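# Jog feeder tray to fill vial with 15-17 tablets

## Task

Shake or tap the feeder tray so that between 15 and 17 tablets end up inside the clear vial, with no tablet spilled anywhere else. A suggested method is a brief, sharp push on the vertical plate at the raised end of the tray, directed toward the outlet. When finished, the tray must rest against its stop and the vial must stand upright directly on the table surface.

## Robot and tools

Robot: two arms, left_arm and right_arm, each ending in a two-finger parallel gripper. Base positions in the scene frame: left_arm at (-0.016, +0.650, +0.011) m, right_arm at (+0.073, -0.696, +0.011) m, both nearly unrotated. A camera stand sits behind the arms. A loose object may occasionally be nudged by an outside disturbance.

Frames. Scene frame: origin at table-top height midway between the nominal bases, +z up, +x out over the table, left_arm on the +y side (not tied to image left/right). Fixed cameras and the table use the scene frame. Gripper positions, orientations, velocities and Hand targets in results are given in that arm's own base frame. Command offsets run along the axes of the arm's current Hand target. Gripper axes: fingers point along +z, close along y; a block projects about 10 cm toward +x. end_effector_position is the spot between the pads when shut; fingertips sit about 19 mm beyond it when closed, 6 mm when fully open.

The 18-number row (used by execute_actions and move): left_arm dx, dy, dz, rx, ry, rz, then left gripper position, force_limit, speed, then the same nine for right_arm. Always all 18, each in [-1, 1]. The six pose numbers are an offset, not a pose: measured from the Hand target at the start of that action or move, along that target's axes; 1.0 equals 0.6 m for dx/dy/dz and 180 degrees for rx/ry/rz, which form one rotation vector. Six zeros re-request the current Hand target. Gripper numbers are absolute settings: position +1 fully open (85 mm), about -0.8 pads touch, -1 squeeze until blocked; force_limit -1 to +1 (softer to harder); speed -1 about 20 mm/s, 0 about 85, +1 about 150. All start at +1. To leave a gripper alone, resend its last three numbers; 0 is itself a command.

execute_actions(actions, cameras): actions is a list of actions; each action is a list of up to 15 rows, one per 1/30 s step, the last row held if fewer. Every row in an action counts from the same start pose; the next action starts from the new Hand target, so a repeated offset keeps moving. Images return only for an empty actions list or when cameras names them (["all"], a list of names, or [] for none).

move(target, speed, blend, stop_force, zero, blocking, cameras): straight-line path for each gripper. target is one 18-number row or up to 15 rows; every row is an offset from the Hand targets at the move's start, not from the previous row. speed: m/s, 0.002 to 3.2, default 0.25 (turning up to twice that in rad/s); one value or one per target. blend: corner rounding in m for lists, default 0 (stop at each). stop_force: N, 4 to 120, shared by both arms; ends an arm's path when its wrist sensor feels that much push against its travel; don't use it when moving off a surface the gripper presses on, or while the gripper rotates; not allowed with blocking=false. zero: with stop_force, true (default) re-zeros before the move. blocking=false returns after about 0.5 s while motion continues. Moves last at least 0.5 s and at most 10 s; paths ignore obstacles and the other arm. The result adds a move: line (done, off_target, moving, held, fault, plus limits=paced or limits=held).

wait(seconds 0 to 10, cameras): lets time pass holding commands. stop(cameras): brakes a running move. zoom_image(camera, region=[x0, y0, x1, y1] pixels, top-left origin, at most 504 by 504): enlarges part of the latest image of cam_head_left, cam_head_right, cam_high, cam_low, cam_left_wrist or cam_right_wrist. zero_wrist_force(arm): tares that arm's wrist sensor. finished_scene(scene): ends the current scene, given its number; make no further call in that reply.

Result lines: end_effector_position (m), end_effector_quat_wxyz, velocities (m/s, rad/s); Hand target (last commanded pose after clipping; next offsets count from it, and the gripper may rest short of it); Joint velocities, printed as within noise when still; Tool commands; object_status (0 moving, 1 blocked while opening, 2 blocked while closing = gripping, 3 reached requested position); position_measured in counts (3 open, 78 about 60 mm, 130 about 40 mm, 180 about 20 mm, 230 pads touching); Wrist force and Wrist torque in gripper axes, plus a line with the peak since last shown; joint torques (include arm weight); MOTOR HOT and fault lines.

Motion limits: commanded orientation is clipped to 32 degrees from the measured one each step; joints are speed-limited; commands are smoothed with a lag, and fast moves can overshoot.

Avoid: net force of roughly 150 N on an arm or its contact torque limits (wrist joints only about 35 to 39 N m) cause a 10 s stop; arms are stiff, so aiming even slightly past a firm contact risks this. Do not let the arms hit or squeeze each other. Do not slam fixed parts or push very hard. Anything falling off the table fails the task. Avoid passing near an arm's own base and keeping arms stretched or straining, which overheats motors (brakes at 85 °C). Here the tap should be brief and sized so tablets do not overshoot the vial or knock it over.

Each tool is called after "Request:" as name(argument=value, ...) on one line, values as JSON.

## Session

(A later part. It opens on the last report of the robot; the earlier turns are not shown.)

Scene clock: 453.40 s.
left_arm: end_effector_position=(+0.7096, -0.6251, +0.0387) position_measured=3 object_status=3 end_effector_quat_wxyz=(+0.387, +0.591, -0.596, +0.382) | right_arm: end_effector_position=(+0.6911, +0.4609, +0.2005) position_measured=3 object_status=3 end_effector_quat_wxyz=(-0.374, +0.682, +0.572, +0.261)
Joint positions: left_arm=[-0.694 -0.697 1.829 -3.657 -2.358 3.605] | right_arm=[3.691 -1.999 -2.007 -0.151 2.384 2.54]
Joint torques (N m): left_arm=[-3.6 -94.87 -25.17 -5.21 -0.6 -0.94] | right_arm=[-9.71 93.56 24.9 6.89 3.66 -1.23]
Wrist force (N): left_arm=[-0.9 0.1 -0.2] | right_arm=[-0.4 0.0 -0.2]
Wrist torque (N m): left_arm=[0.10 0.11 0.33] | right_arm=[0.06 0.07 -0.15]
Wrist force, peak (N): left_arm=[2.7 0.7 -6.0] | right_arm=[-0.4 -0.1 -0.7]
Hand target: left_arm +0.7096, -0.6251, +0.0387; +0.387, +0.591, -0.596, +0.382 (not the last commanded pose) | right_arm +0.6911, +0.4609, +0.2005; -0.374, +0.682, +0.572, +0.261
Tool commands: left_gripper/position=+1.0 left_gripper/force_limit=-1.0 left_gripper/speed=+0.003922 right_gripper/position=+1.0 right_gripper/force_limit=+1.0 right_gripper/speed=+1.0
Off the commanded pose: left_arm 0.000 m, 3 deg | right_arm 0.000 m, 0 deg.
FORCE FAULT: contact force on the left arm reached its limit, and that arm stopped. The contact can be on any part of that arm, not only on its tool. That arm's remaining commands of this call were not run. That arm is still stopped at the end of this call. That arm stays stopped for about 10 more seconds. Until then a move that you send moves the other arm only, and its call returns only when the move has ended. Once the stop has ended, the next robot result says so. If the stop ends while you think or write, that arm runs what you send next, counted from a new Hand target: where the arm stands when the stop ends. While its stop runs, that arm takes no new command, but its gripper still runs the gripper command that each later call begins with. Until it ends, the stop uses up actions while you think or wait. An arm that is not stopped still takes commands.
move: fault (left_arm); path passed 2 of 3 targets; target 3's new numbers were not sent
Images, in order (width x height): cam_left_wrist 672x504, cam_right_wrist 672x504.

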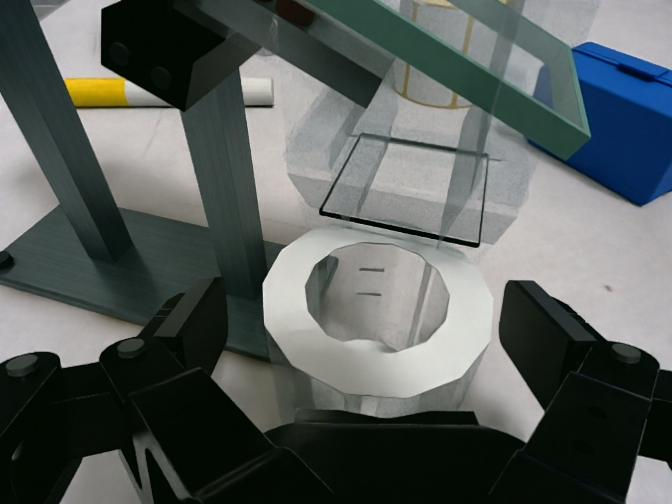

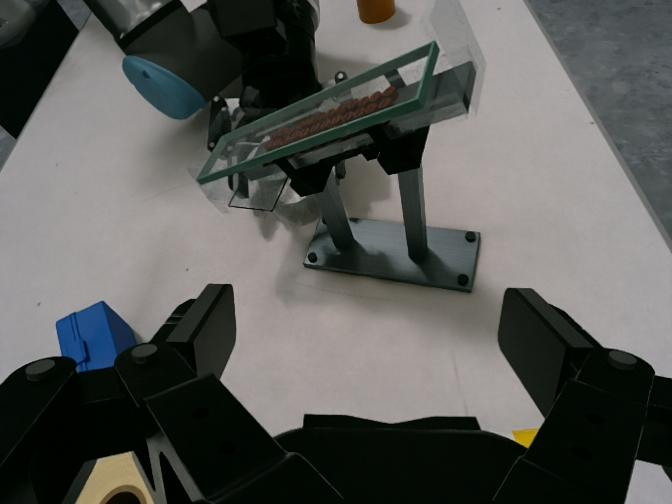

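Request:
wait(seconds=10)

Request:
move(target=[0,0,-0.03,0,-0.06,0,1,-1,0,0,0,0,0,0,0,1,1,1], speed=0.1, cameras=["cam_left_wrist"])

Scene clock: 476.87 s.
left_arm: end_effector_position=(+0.7096, -0.6251, +0.0387) position_measured=3 object_status=3 end_effector_quat_wxyz=(+0.387, +0.591, -0.596, +0.382) | right_arm: end_effector_position=(+0.6911, +0.4609, +0.2005) position_measured=3 object_status=3 end_effector_quat_wxyz=(-0.374, +0.682, +0.572, +0.261)
Joint positions: left_arm=[-0.694 -0.697 1.829 -3.657 -2.358 3.605] | right_arm=[3.691 -1.999 -2.007 -0.151 2.384 2.54]
Joint torques (N m): left_arm=[-2.82 -95.14 -27.05 -4.63 -0.47 0.03] | right_arm=[-10.61 92.44 26.22 6.56 3.63 -1.17]
Wrist force (N): left_arm=[0.4 0.4 -0.2] | right_arm=[-0.2 -0.3 -0.4]
Wrist torque (N m): left_arm=[0.15 -0.10 0.33] | right_arm=[0.01 0.04 -0.16]
Wrist force, peak (N): left_arm=[0.8 0.6 -0.1] | right_arm=[-0.3 -0.3 -0.9]
Hand target: left_arm +0.7096, -0.6251, +0.0387; +0.387, +0.591, -0.596, +0.382 (not the last commanded pose) | right_arm +0.6911, +0.4609, +0.2005; -0.374, +0.682, +0.572, +0.261
Tool commands: left_gripper/position=+1.0 left_gripper/force_limit=-1.0 left_gripper/speed=+0.003922 right_gripper/position=+1.0 right_gripper/force_limit=+1.0 right_gripper/speed=+1.0
Off the commanded pose: left_arm 0.000 m, 3 deg | right_arm 0.000 m, 0 deg.
FORCE FAULT, CONTINUED: the left arm's stop, for the force fault that an earlier result reported, is over. The rest of the stop counts as 19 of the actions that you can send in this scene. That arm's target is now where it stood when the stop ended, not its last command. That arm accepts commands again.
wait: 10.00 s; at rest from the start

Scene clock: 478.27 s.
left_arm: end_effector_position=(+0.7097, -0.6087, +0.0460) position_measured=3 object_status=3 end_effector_quat_wxyz=(+0.329, +0.624, -0.630, +0.325) | right_arm: end_effector_position=(+0.6911, +0.4609, +0.2005) position_measured=3 object_status=3 end_effector_quat_wxyz=(-0.374, +0.682, +0.572, +0.261)
Joint positions: left_arm=[-0.703 -0.816 1.879 -3.375 -2.254 3.743] | right_arm=[3.691 -1.999 -2.007 -0.151 2.384 2.54]
Joint torques (N m): left_arm=[4.62 -87.83 -40.34 -8.26 -3.85 -1] | right_arm=[-9.59 93.75 25.09 6.91 3.53 -1.11]
Wrist force (N): left_arm=[-0.2 0.5 -0.7] | right_arm=[-0.2 -0.1 -0.5]
Wrist torque (N m): left_arm=[0.09 0.04 0.12] | right_arm=[0.04 0.05 -0.16]
Wrist force, peak (N): left_arm=[0.3 0.6 -1.0] | right_arm=[-0.6 -0.3 -0.5]
Hand target: left_arm +0.7098, -0.6087, +0.0460; +0.329, +0.624, -0.630, +0.325 | right_arm +0.6911, +0.4609, +0.2005; -0.374, +0.682, +0.572, +0.261
Off the commanded pose: left_arm 0.000 m, 0 deg | right_arm 0.000 m, 0 deg.
move: done
Images, in order (width x height): cam_left_wrist 672x504.

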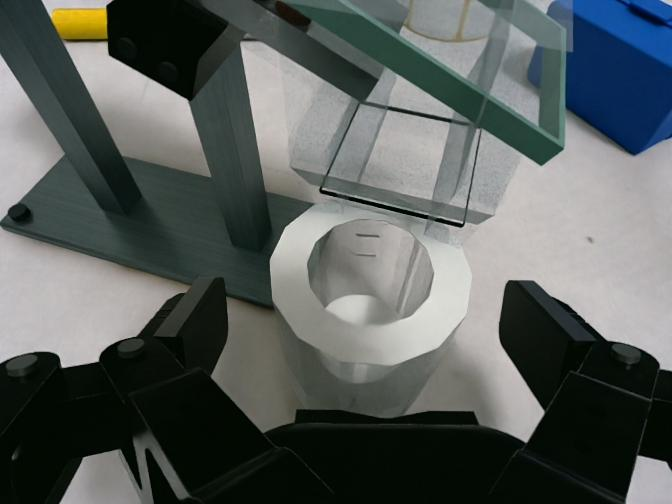

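Request:
move(target=[[-0.0655,0,-0.056,0,0,0,1,-1,0,0,0,0,0,0,0,1,1,1],[-0.0655,0,-0.056,0,0,0,-0.06,-1,0,0,0,0,0,0,0,1,1,1]], speed=0.15, cameras=["cam_left_wrist"])

Scene clock: 497.67 s.
left_arm: end_effector_position=(+0.7103, -0.5586, +0.0330) position_measured=136 object_status=0 end_effector_quat_wxyz=(+0.329, +0.624, -0.630, +0.325) | right_arm: end_effector_position=(+0.6911, +0.4609, +0.2005) position_measured=3 object_status=3 end_effector_quat_wxyz=(-0.374, +0.682, +0.572, +0.261)
Joint positions: left_arm=[-0.653 -0.82 1.928 -3.388 -2.288 3.793] | right_arm=[3.691 -1.999 -2.007 -0.151 2.384 2.54]
Joint torques (N m): left_arm=[-14.64 -82.79 -38.71 -0.63 1.89 0.12] | right_arm=[-10.27 92.85 25.95 6.63 3.48 -1.43]
Wrist force (N): left_arm=[-0.5 0.5 -0.1] | right_arm=[-0.2 -0.2 -0.3]
Wrist torque (N m): left_arm=[0.07 0.03 0.08] | right_arm=[0.02 0.05 -0.16]
Wrist force, peak (N): left_arm=[-2.3 0.7 -1.5] | right_arm=[-0.7 -0.4 -0.4]
Hand target: left_arm +0.7103, -0.5586, +0.0330; +0.329, +0.624, -0.630, +0.325 | right_arm +0.6911, +0.4609, +0.2005; -0.374, +0.682, +0.572, +0.261
Off the commanded pose: left_arm 0.000 m, 0 deg | right_arm 0.000 m, 0 deg.
move: done
Images, in order (width x height): cam_left_wrist 672x504.

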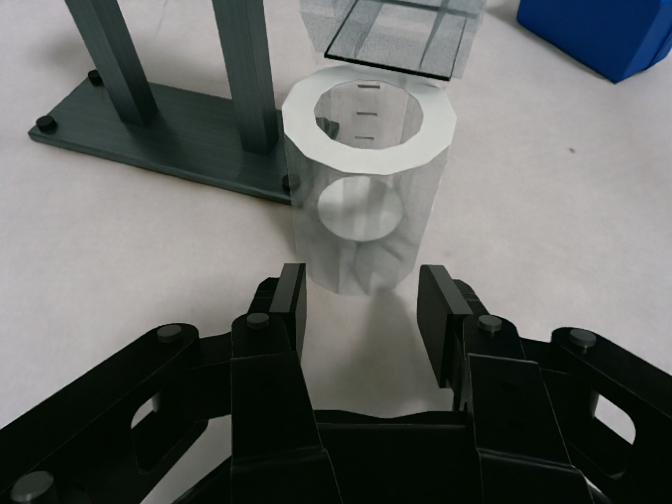

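Request:
move(target=[[0.0324,0,0.0465,0,0,0,-0.06,-1,0,0,0,0,0,0,0,1,1,1],[0.0605,0.01625,0.0868,0,0,0,-0.06,-1,0,0,0,0,0,0,0,1,1,1]], speed=0.05, blend=0.004, cameras=["cam_left_wrist","cam_right_wrist","cam_low"])

Request:
zoom_image(camera="cam_low", region=[230, 10, 370, 210])

Request:
zoom_image(camera="cam_left_wrist", region=[200, 0, 600, 300])

Scene clock: 514.53 s.
left_arm: end_effector_position=(+0.7000, -0.6223, +0.0331) position_measured=136 object_status=3 end_effector_quat_wxyz=(+0.329, +0.624, -0.630, +0.325) | right_arm: end_effector_position=(+0.6911, +0.4609, +0.2005) position_measured=3 object_status=3 end_effector_quat_wxyz=(-0.374, +0.682, +0.572, +0.261)
Joint positions: left_arm=[-0.725 -0.796 1.879 -3.408 -2.24 3.723] | right_arm=[3.691 -1.999 -2.007 -0.151 2.384 2.54]
Joint torques (N m): left_arm=[11.42 -96.92 -22.64 -5.59 -2.74 1.02] | right_arm=[-11.1 93.15 25.74 6.35 3.76 -1.19]
Wrist force (N): left_arm=[-0.2 2.7 -2.8] | right_arm=[-0.4 0.1 -0.6]
Wrist torque (N m): left_arm=[-0.10 -0.15 0.52] | right_arm=[0.07 0.09 -0.16]
Wrist force, peak (N): left_arm=[-12.0 10.9 -16.0] | right_arm=[-0.6 -0.2 -0.6]
Hand target: left_arm +0.6999, -0.6220, +0.0330; +0.329, +0.624, -0.630, +0.325 | right_arm +0.6911, +0.4609, +0.2005; -0.374, +0.682, +0.572, +0.261
Off the commanded pose: left_arm 0.000 m, 0 deg | right_arm 0.000 m, 0 deg.
move: done
Images, in order (width x height): cam_low 504x504, cam_left_wrist 672x504, cam_right_wrist 672x504.

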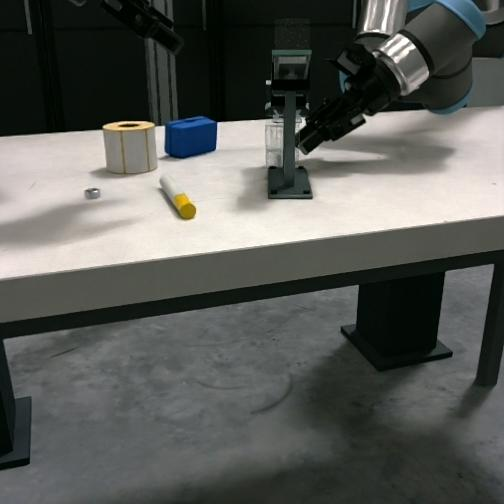

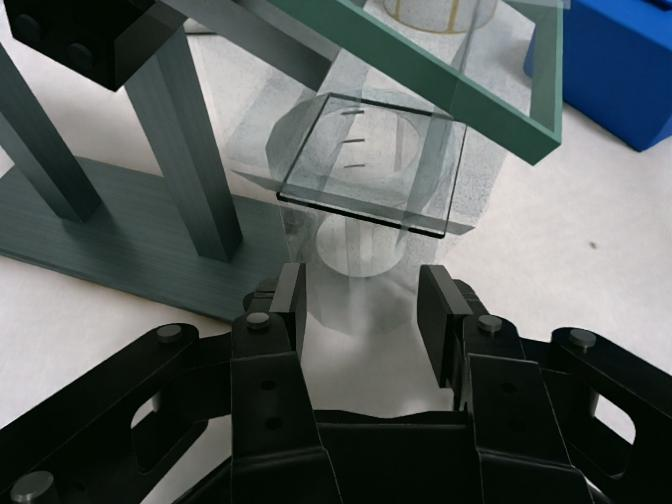

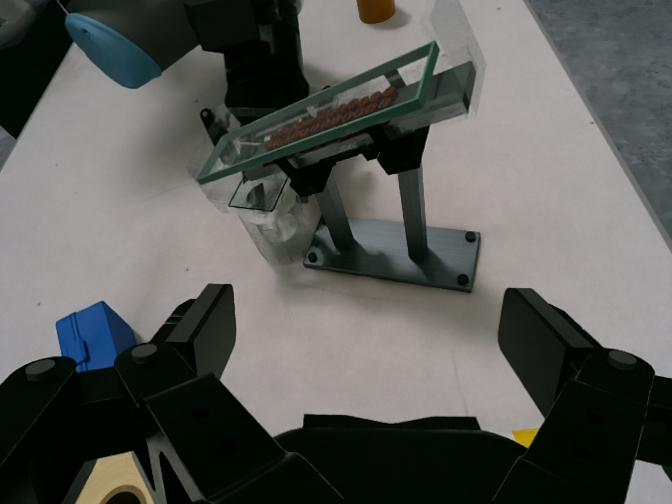

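Scaled by 2.520 from the camera's 504x504 image, which has a finer 720x720 frame.

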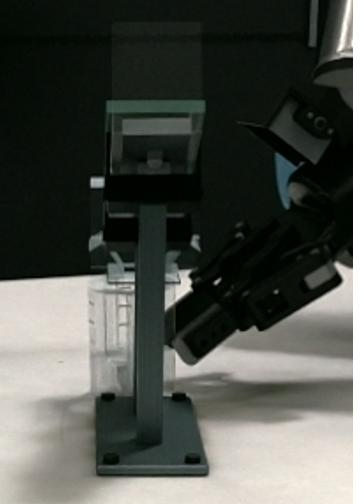

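Scaled by 1.260 from the camera's 672x504 image, which has a finer 960x720 frame.

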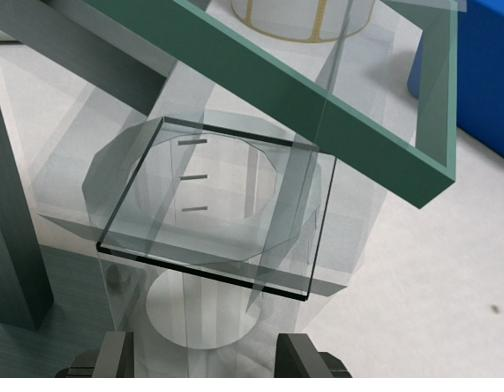

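Request:
move(target=[[0,0,0,0,0,0,0.6,-1,0,0,0,0,0,0,0,1,1,1],[0.0267,0,0.0383,0,0,0,0.6,-1,0,0,0,0,0,0,0,1,1,1],[0.0267,0,0.0383,0,0,0,-1,-1,-1,0,0,0,0,0,0,1,1,1]], speed=0.08, cameras=["cam_left_wrist","cam_right_wrist","cam_low"])

Request:
zoom_image(camera="cam_low", region=[230, 10, 370, 210])

Request:
zoom_image(camera="cam_left_wrist", region=[200, 0, 600, 300])

Scene clock: 549.67 s.
left_arm: end_effector_position=(+0.6996, -0.6500, +0.0330) position_measured=92 object_status=0 end_effector_quat_wxyz=(+0.329, +0.624, -0.630, +0.325) | right_arm: end_effector_position=(+0.6911, +0.4609, +0.2005) position_measured=3 object_status=3 end_effector_quat_wxyz=(-0.374, +0.682, +0.572, +0.261)
Joint positions: left_arm=[-0.751 -0.781 1.847 -3.404 -2.222 3.699] | right_arm=[3.691 -1.999 -2.007 -0.151 2.384 2.54]
Joint torques (N m): left_arm=[13.38 -99.63 -22.59 -9.22 0.6 1.23] | right_arm=[-10.22 93.47 26.34 6.33 3.54 -1.03]
Wrist force (N): left_arm=[3.4 6.3 -4.8] | right_arm=[0.0 -0.2 -0.5]
Wrist torque (N m): left_arm=[-0.14 -0.13 0.43] | right_arm=[0.03 0.02 -0.16]
Wrist force, peak (N): left_arm=[3.6 6.5 -4.6] | right_arm=[-0.2 -0.1 -0.8]
Hand target: left_arm +0.6996, -0.6500, +0.0330; +0.329, +0.624, -0.630, +0.325 | right_arm +0.6911, +0.4609, +0.2005; -0.374, +0.682, +0.572, +0.261
Off the commanded pose: left_arm 0.000 m, 0 deg | right_arm 0.000 m, 0 deg.
move: done
Images, in order (width x height): cam_low 504x504, cam_left_wrist 672x504, cam_right_wrist 672x504.

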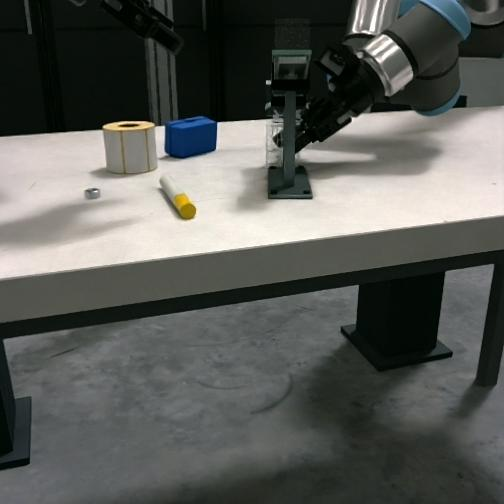

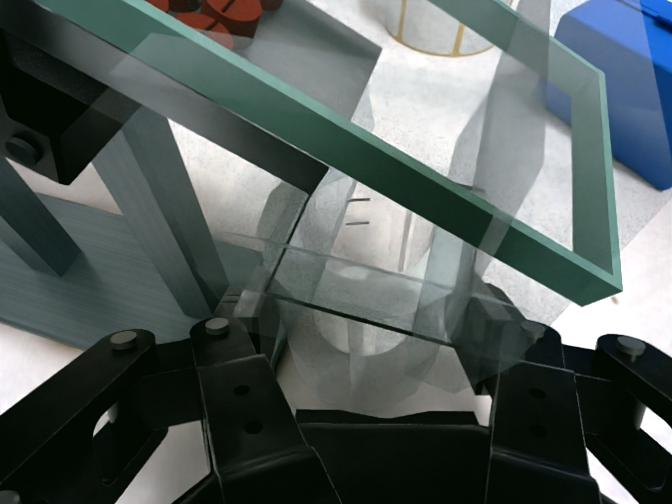

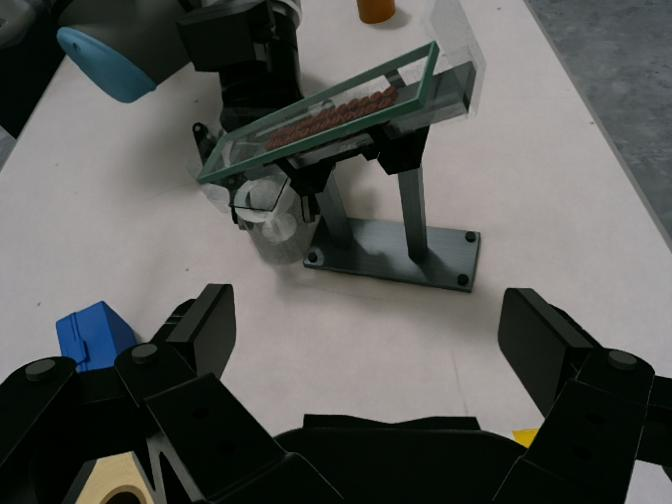

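Scaled by 2.520 from the camera's 504x504 image, which has a finer 720x720 frame.

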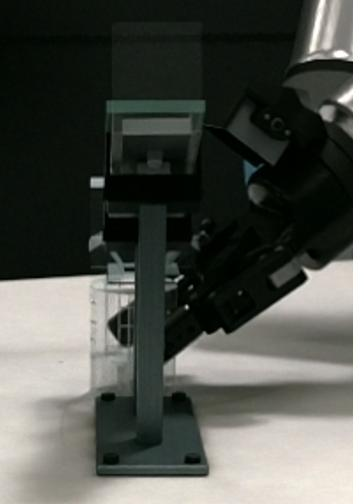

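Scaled by 1.260 from the camera's 672x504 image, which has a finer 960x720 frame.

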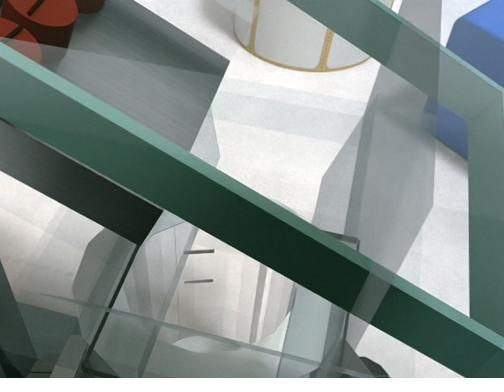

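Request:
move(target=[-0.0072,0.005,-0.0103,0,0,0,-1,-1,-1,0,0,0,0,0,0,1,1,1], speed=0.03, cameras=["cam_left_wrist","cam_right_wrist","cam_low"])

Request:
zoom_image(camera="cam_low", region=[250, 70, 330, 180])

Request:
zoom_image(camera="cam_right_wrist", region=[180, 120, 340, 280])

Scene clock: 560.70 s.
left_arm: end_effector_position=(+0.6967, -0.6423, +0.0330) position_measured=92 object_status=2 end_effector_quat_wxyz=(+0.329, +0.624, -0.630, +0.325) | right_arm: end_effector_position=(+0.6911, +0.4609, +0.2005) position_measured=3 object_status=3 end_effector_quat_wxyz=(-0.374, +0.682, +0.572, +0.261)
Joint positions: left_arm=[-0.746 -0.787 1.861 -3.41 -2.225 3.703] | right_arm=[3.691 -1.999 -2.007 -0.151 2.384 2.54]
Joint torques (N m): left_arm=[-1.28 -87.02 -34.92 -7.33 -2.49 -0.33] | right_arm=[-10.66 93.1 26.71 6.41 3.58 -1.35]
Wrist force (N): left_arm=[2.0 -0.4 -0.5] | right_arm=[-0.4 0.1 -0.2]
Wrist torque (N m): left_arm=[0.02 -0.13 0.54] | right_arm=[0.07 0.08 -0.16]
Wrist force, peak (N): left_arm=[3.0 6.7 -4.7] | right_arm=[-0.2 -0.4 -0.6]
Hand target: left_arm +0.6967, -0.6424, +0.0330; +0.329, +0.624, -0.630, +0.325 | right_arm +0.6911, +0.4609, +0.2005; -0.374, +0.682, +0.572, +0.261
Off the commanded pose: left_arm 0.000 m, 0 deg | right_arm 0.000 m, 0 deg.
move: done
Images, in order (width x height): cam_low 504x504, cam_left_wrist 672x504, cam_right_wrist 672x504.

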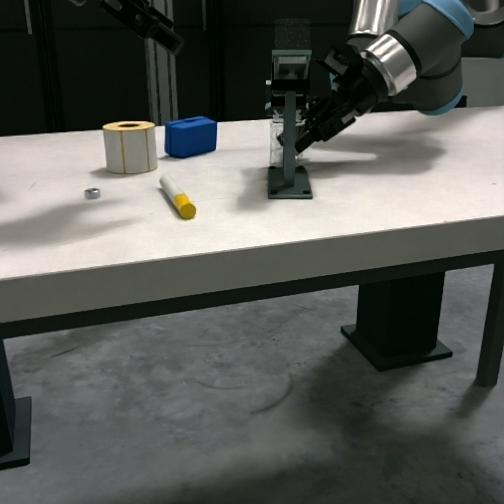

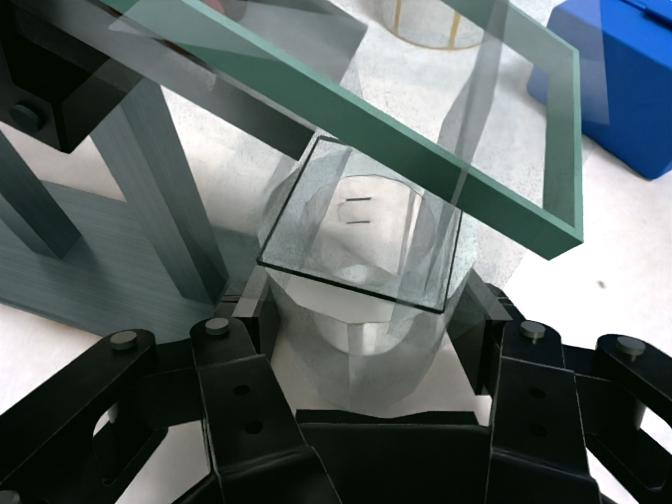

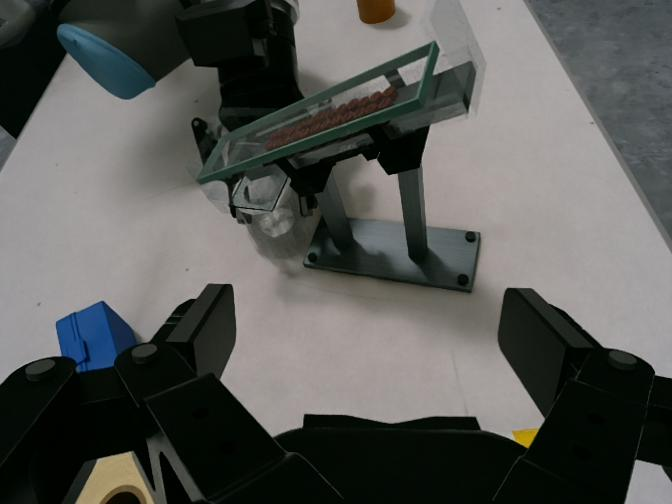

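Scaled by 4.582 from the camera's 504x504 image, which has a finer 720x720 frame.

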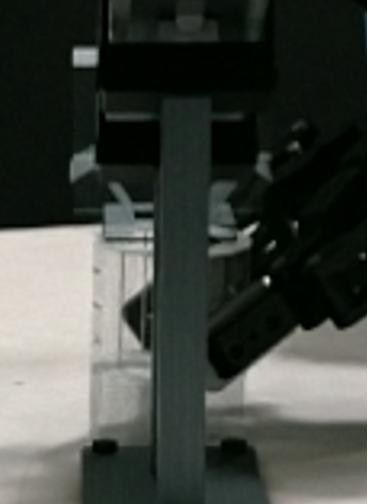

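Scaled by 3.150 from the camera's 672x504 image, which has a finer 960x720 frame.

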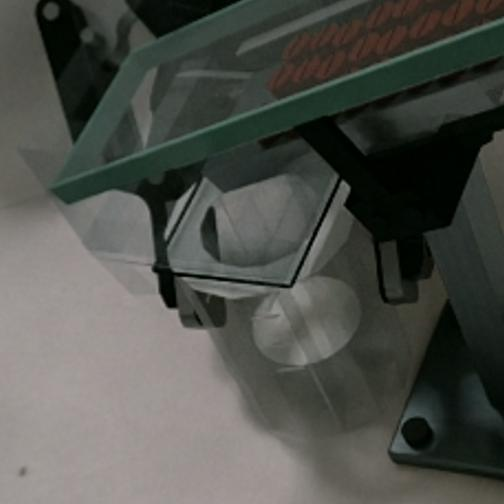

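Request:
move(target=[0,0,0,0,0,0,-1,-1,-1,0.159,0.218,0.02,-0.107,0.0145,-0.005,-0.78,-1,1], cameras=["cam_right_wrist","cam_high"])

Request:
zoom_image(camera="cam_right_wrist", region=[100, 0, 500, 300])

Scene clock: 646.97 s.
left_arm: end_effector_position=(+0.6967, -0.6424, +0.0330) position_measured=92 object_status=2 end_effector_quat_wxyz=(+0.329, +0.624, -0.630, +0.325) | right_arm: end_effector_position=(+0.8378, +0.5176, +0.2405) position_measured=227 object_status=3 end_effector_quat_wxyz=(-0.265, +0.725, +0.517, +0.371)
Joint positions: left_arm=[-0.746 -0.787 1.861 -3.41 -2.225 3.703] | right_arm=[3.73 -2.095 -1.808 0.026 2.085 2.724]
Joint torques (N m): left_arm=[-12.52 -80.1 -37.33 -0.71 1.54 -1.58] | right_arm=[-11.2 103.9 34.06 1.94 -0.63 0.47]
Wrist force (N): left_arm=[0.9 -0.3 -0.4] | right_arm=[-0.4 -0.1 -0.3]
Wrist torque (N m): left_arm=[-0.03 -0.13 0.49] | right_arm=[0.05 0.09 -0.21]
Wrist force, peak (N): left_arm=[2.9 0.0 -1.4] | right_arm=[-2.8 -2.2 -0.8]
Hand target: left_arm +0.6967, -0.6424, +0.0330; +0.329, +0.624, -0.630, +0.325 | right_arm +0.8379, +0.5175, +0.2406; -0.265, +0.725, +0.516, +0.372
Off the commanded pose: left_arm 0.000 m, 0 deg | right_arm 0.000 m, 0 deg.
move: done
Images, in order (width x height): cam_high 504x504, cam_right_wrist 672x504.

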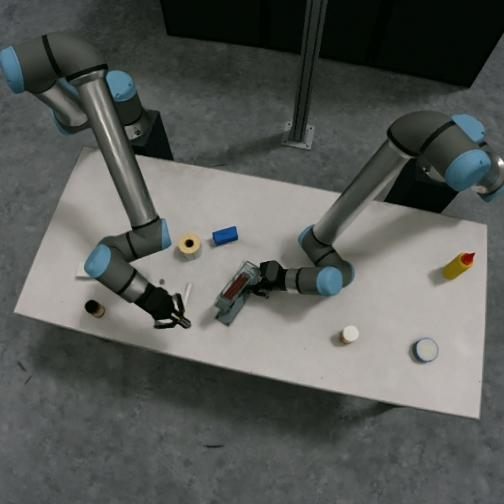

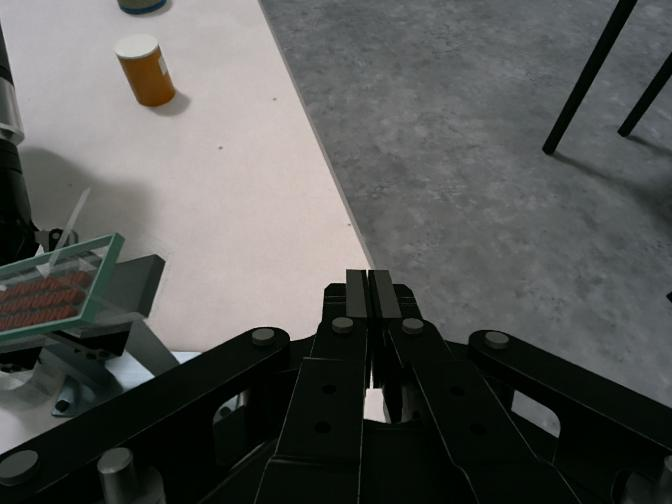

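Scaled by 1.260 from the camera's 672x504 image, which has a finer 960x720 frame.

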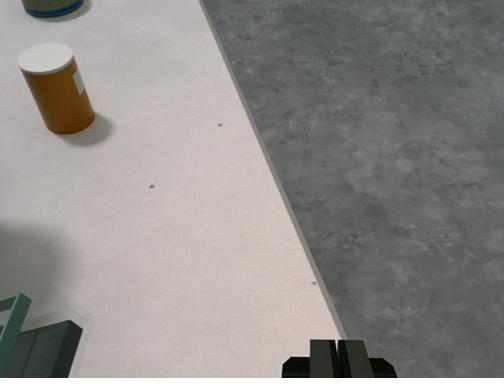

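Request:
zoom_image(camera="cam_right_wrist", region=[0, 160, 240, 400])

Request:
zoom_image(camera="cam_high", region=[190, 240, 270, 330])

Scaled by 2.100 from the camera's 672x504 image, which has a finer 960x720 frame.

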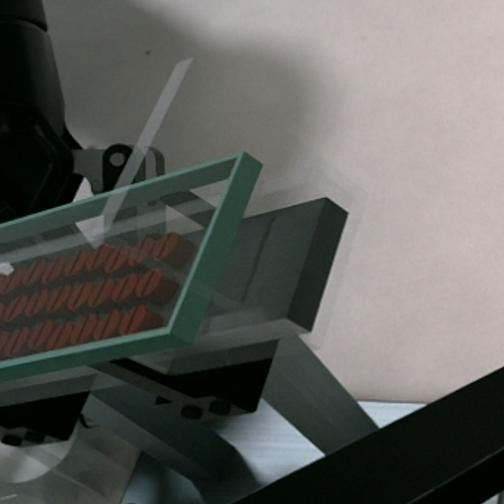

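Scaled by 5.600 from the camera's 504x504 image, which has a finer 720x720 frame.

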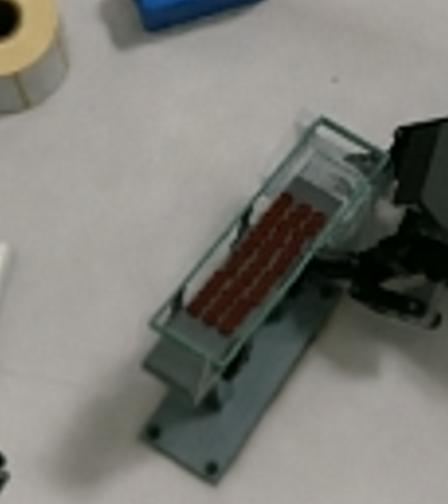

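Request:
move(target=[0,0,0,0,0,0,-1,-1,-1,0.0165,-0.072,0.0877,0,0,0,-0.78,-1,1], speed=0.15, cameras=["cam_right_wrist","cam_low"])

Request:
zoom_image(camera="cam_right_wrist", region=[50, 150, 450, 450])

Request:
zoom_image(camera="cam_low", region=[230, 10, 370, 150])

Scene clock: 742.33 s.
left_arm: end_effector_position=(+0.6967, -0.6424, +0.0330) position_measured=92 object_status=2 end_effector_quat_wxyz=(+0.329, +0.624, -0.630, +0.325) | right_arm: end_effector_position=(+0.8129, +0.5774, +0.2178) position_measured=227 object_status=3 end_effector_quat_wxyz=(-0.265, +0.725, +0.516, +0.372)
Joint positions: left_arm=[-0.746 -0.787 1.861 -3.41 -2.225 3.703] | right_arm=[3.809 -2.128 -1.809 0.089 2.026 2.783]
Joint torques (N m): left_arm=[-12.26 -80.98 -36.65 -0.23 1.32 -1.6] | right_arm=[-12.4 107.08 49.39 1 2.86 -1.12]
Wrist force (N): left_arm=[0.9 -0.5 -0.5] | right_arm=[-0.3 0.2 -0.6]
Wrist torque (N m): left_arm=[-0.06 -0.13 0.49] | right_arm=[0.02 0.08 -0.15]
Wrist force, peak (N): left_arm=[1.4 -0.4 -0.7] | right_arm=[-0.6 1.4 -2.9]
Hand target: left_arm +0.6967, -0.6424, +0.0330; +0.329, +0.624, -0.630, +0.325 | right_arm +0.8128, +0.5774, +0.2180; -0.265, +0.725, +0.516, +0.372
Off the commanded pose: left_arm 0.000 m, 0 deg | right_arm 0.000 m, 0 deg.
move: done
Images, in order (width x height): cam_low 504x504, cam_right_wrist 672x504.

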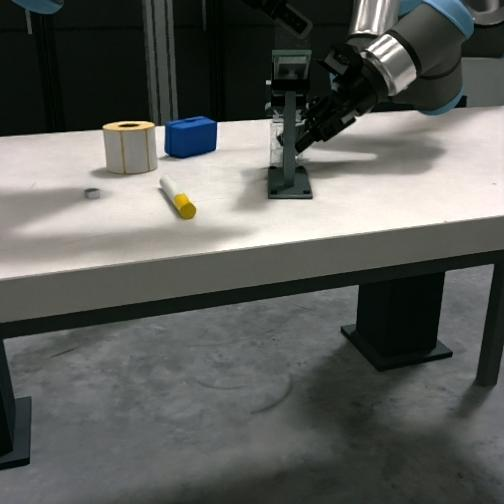

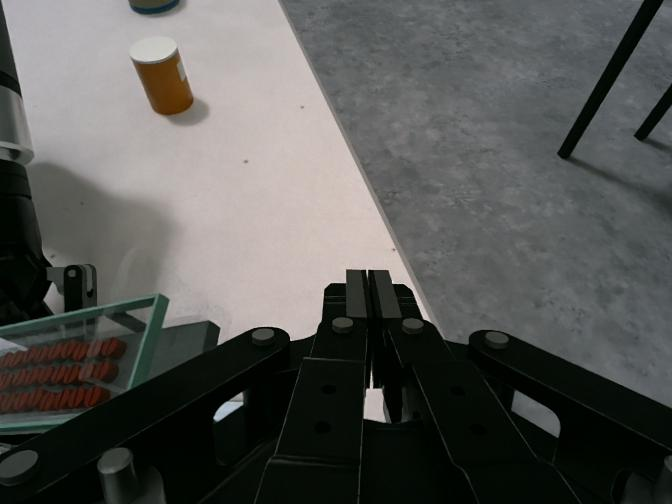

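Scaled by 1.260 from the camera's 672x504 image, which has a finer 960x720 frame.

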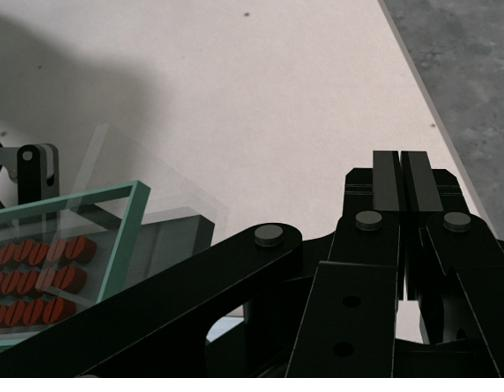

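Scaled by 3.600 from the camera's 504x504 image, which has a finer 720x720 frame.

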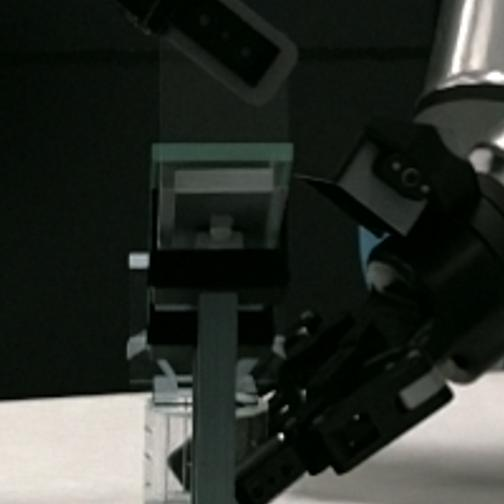

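Request:
move(target=[0,0,0,0,0,0,-1,-1,-1,-0.0245,-0.0333,-0.011,0,0,0,-0.78,-1,1], speed=0.1, cameras=["cam_right_wrist","cam_low","cam_left_wrist"])

Request:
zoom_image(camera="cam_right_wrist", region=[50, 200, 450, 500])

Request:
zoom_image(camera="cam_low", region=[230, 10, 370, 150])

Scene clock: 761.63 s.
left_arm: end_effector_position=(+0.6967, -0.6424, +0.0330) position_measured=92 object_status=2 end_effector_quat_wxyz=(+0.329, +0.624, -0.630, +0.325) | right_arm: end_effector_position=(+0.7893, +0.5708, +0.2100) position_measured=227 object_status=3 end_effector_quat_wxyz=(-0.265, +0.725, +0.516, +0.372) end_effector_velocity=(+0.002, +0.002, +0.003) end_effector_angular_velocity=(+0.002, -0.001, +0.003)
Joint positions: left_arm=[-0.746 -0.787 1.861 -3.41 -2.225 3.703] | right_arm=[3.821 -2.11 -1.863 0.128 2.017 2.792]
Joint velocities: left_arm=[within noise] | right_arm=[0 0 0.006 -0.004 0.003 -0.001]
Joint torques (N m): left_arm=[-7.05 -82.56 -35.62 -0.14 1.59 -1.79] | right_arm=[-7.48 62.11 50.16 1.21 1.67 -0.5]
Wrist force (N): left_arm=[1.0 -0.2 -0.4] | right_arm=[-0.4 0.0 -0.5]
Wrist torque (N m): left_arm=[-0.01 -0.17 0.49] | right_arm=[0.00 0.11 -0.14]
Wrist force, peak (N): left_arm=[1.5 -0.1 -0.6] | right_arm=[0.6 0.9 -0.8]
Hand target: left_arm +0.6967, -0.6424, +0.0330; +0.329, +0.624, -0.630, +0.325 | right_arm +0.7894, +0.5708, +0.2099; -0.265, +0.725, +0.516, +0.372
Off the commanded pose: left_arm 0.000 m, 0 deg | right_arm 0.000 m, 0 deg.
move: done
Images, in order (width x height): cam_low 504x504, cam_left_wrist 672x504, cam_right_wrist 672x504.

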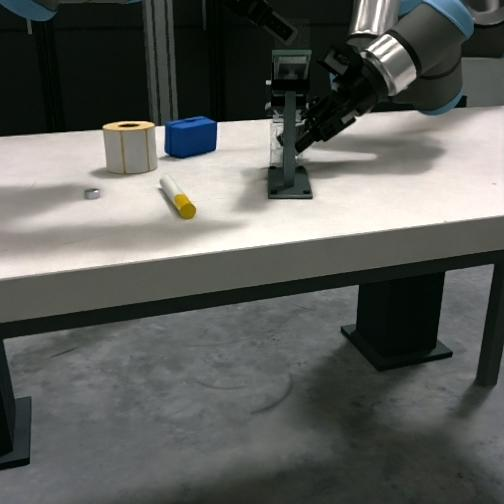

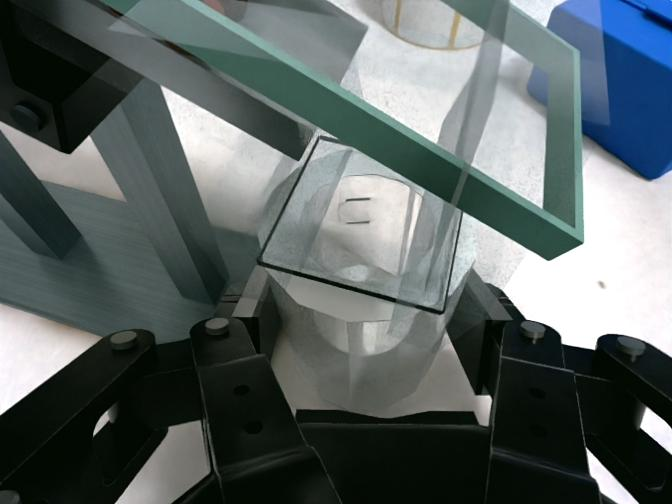

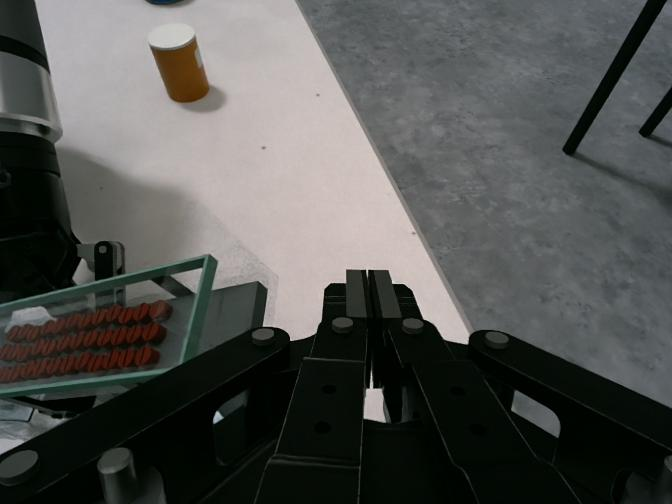

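Scaled by 1.260 from the camera's 672x504 image, which has a finer 960x720 frame.

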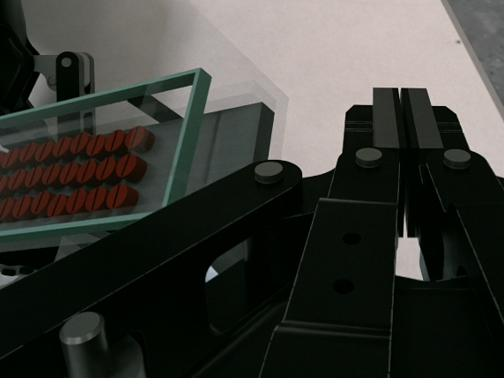

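Scaled by 3.600 from the camera's 504x504 image, which has a finer 720x720 frame.

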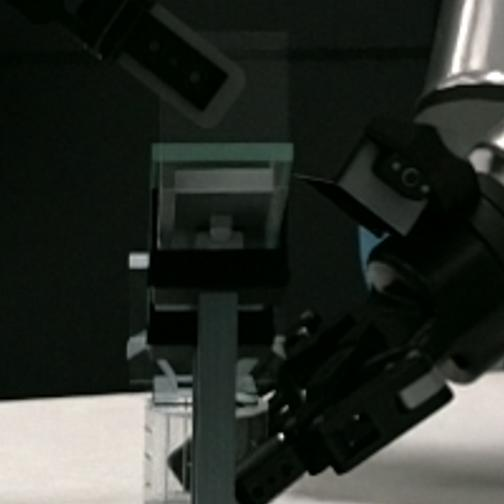

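Request:
move(target=[0,0,0,0,0,0,-1,-1,-1,0,-0.05,0,0,0,0,-0.78,-1,1], speed=0.03, stop_force=4, cameras=["cam_right_wrist","cam_low","cam_left_wrist"])

Request:
zoom_image(camera="cam_right_wrist", region=[50, 200, 450, 500])

Request:
zoom_image(camera="cam_low", region=[230, 10, 370, 150])

Scene clock: 783.03 s.
left_arm: end_effector_position=(+0.6967, -0.6424, +0.0330) position_measured=92 object_status=2 end_effector_quat_wxyz=(+0.329, +0.624, -0.630, +0.325) | right_arm: end_effector_position=(+0.7611, +0.5806, +0.2099) position_measured=227 object_status=3 end_effector_quat_wxyz=(-0.265, +0.725, +0.516, +0.372)
Joint positions: left_arm=[-0.746 -0.787 1.861 -3.41 -2.225 3.703] | right_arm=[3.854 -2.088 -1.905 0.158 1.991 2.815]
Joint torques (N m): left_arm=[-10.13 -81.11 -33.19 -0.57 1.14 -1.45] | right_arm=[-11.81 59.69 48.14 1.84 2.98 -1.2]
Wrist force (N): left_arm=[0.9 0.0 -0.2] | right_arm=[-0.2 0.3 0.3]
Wrist torque (N m): left_arm=[0.03 -0.14 0.49] | right_arm=[0.02 0.05 -0.16]
Wrist force, peak (N): left_arm=[1.4 -0.1 -0.6] | right_arm=[-0.3 1.3 -0.8]
Hand target: left_arm +0.6967, -0.6424, +0.0330; +0.329, +0.624, -0.630, +0.325 | right_arm +0.7611, +0.5806, +0.2099; -0.265, +0.725, +0.516, +0.372
Off the commanded pose: left_arm 0.000 m, 0 deg | right_arm 0.000 m, 0 deg.
move: done
Images, in order (width x height): cam_low 504x504, cam_left_wrist 672x504, cam_right_wrist 672x504.

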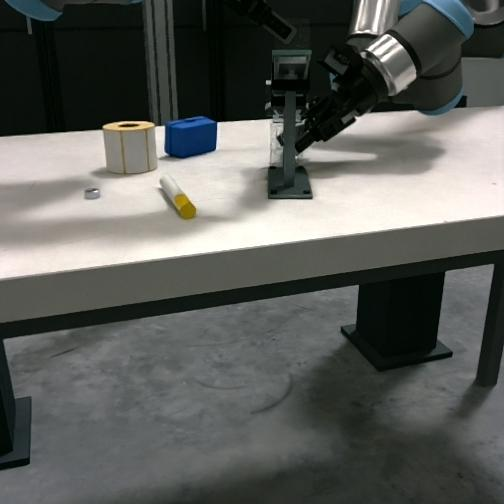

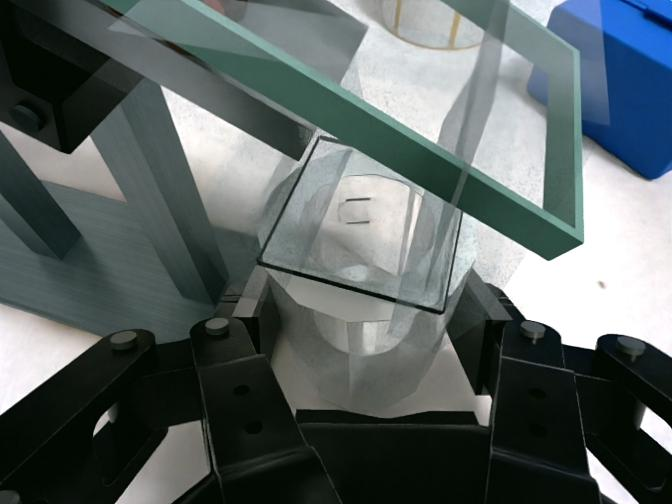

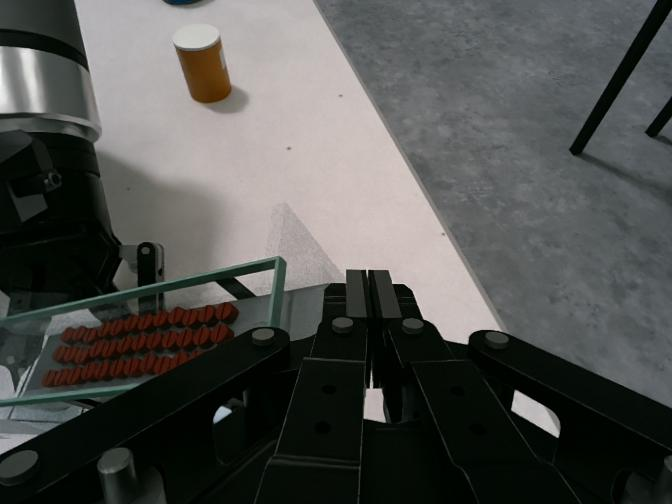

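Scaled by 1.260 from the camera's 672x504 image, which has a finer 960x720 frame.

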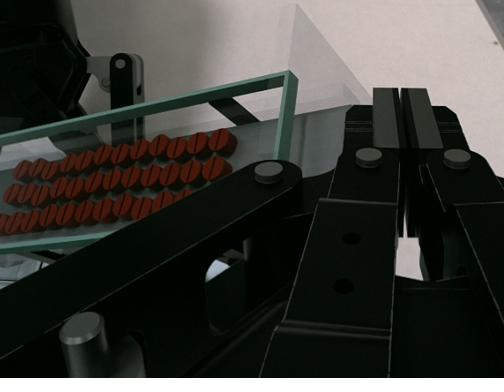

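Scaled by 3.600 from the camera's 504x504 image, which has a finer 720x720 frame.

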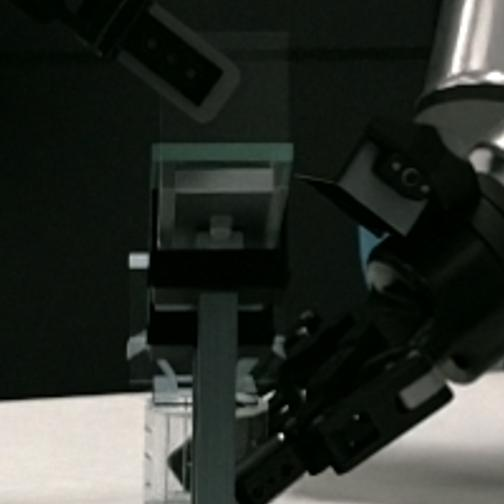

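Request:
move(target=[0,0,0,0,0,0,-1,-1,-1,0,-0.04,0,0,0,0,-0.78,-1,1], speed=0.03, stop_force=4, cameras=["cam_right_wrist","cam_low","cam_left_wrist"])

Request:
zoom_image(camera="cam_right_wrist", region=[50, 200, 450, 500])

Request:
zoom_image(camera="cam_low", region=[230, 10, 370, 150])

Scene clock: 794.77 s.
left_arm: end_effector_position=(+0.6967, -0.6424, +0.0330) position_measured=92 object_status=2 end_effector_quat_wxyz=(+0.329, +0.624, -0.630, +0.325) | right_arm: end_effector_position=(+0.7537, +0.5831, +0.2098) position_measured=227 object_status=3 end_effector_quat_wxyz=(-0.265, +0.725, +0.516, +0.372)
Joint positions: left_arm=[-0.746 -0.787 1.861 -3.41 -2.225 3.703] | right_arm=[3.863 -2.082 -1.916 0.166 1.984 2.821]
Joint torques (N m): left_arm=[-11.17 -80.93 -32.25 -0.74 1.22 -1.3] | right_arm=[2.94 57.86 46.26 1.05 2.31 -1.05]
Wrist force (N): left_arm=[0.8 -0.3 -0.1] | right_arm=[1.3 2.2 -1.5]
Wrist torque (N m): left_arm=[-0.03 -0.10 0.49] | right_arm=[0.02 0.01 -0.17]
Wrist force, peak (N): left_arm=[1.3 -0.4 -0.6] | right_arm=[0.3 4.7 -0.3]
Hand target: left_arm +0.6967, -0.6424, +0.0330; +0.329, +0.624, -0.630, +0.325 | right_arm +0.7537, +0.5831, +0.2098; -0.265, +0.725, +0.516, +0.372 (not the last commanded pose)
Off the commanded pose: left_arm 0.000 m, 0 deg | right_arm 0.016 m, 0 deg.
move: contact (right_arm)
Images, in order (width x height): cam_low 504x504, cam_left_wrist 672x504, cam_right_wrist 672x504.

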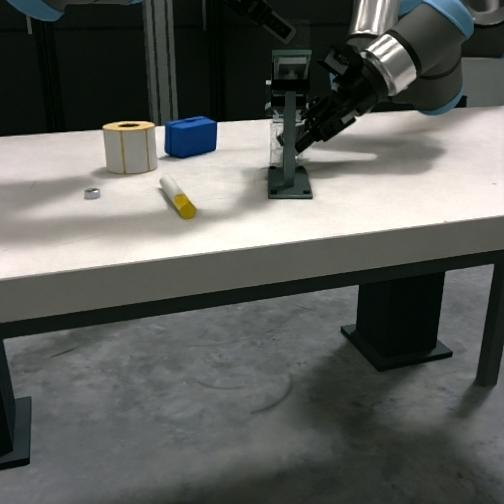

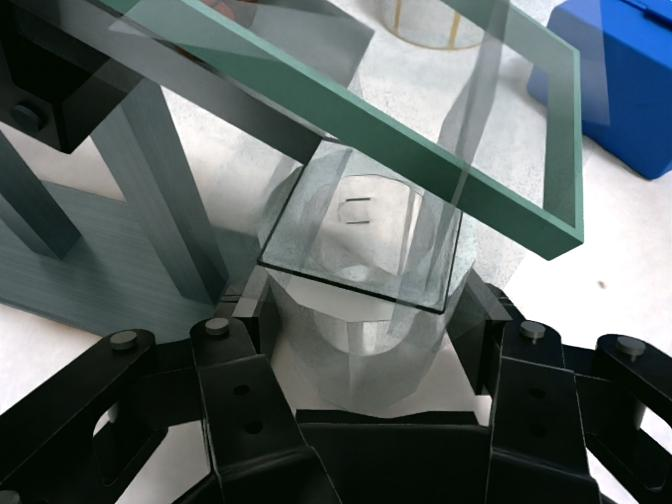

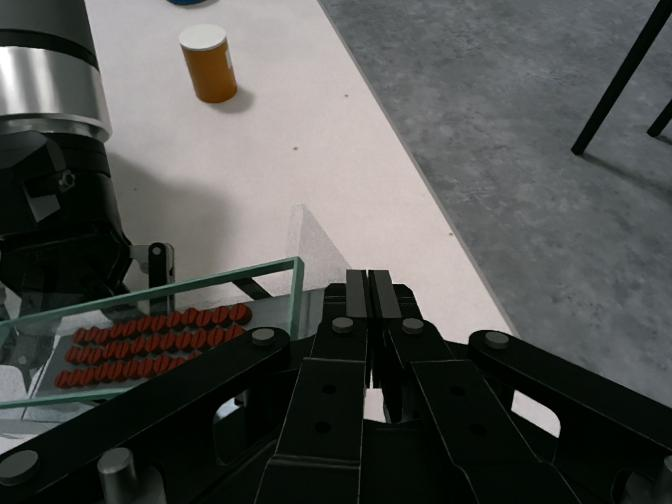

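Scaled by 1.260 from the camera's 672x504 image, which has a finer 960x720 frame.

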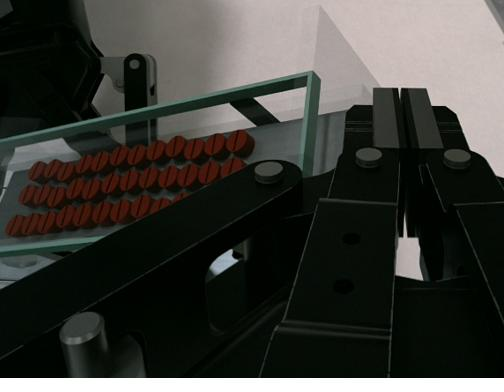

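Scaled by 3.600 from the camera's 504x504 image, which has a finer 720x720 frame.

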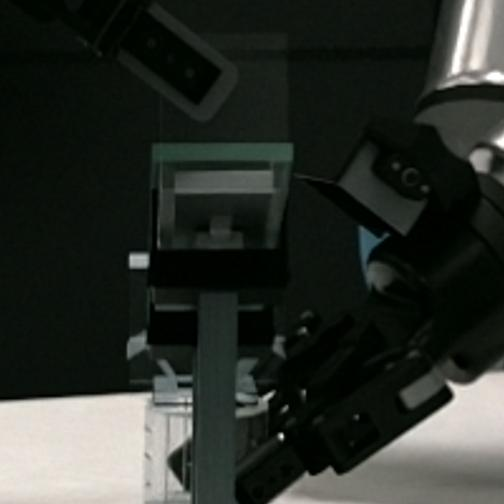

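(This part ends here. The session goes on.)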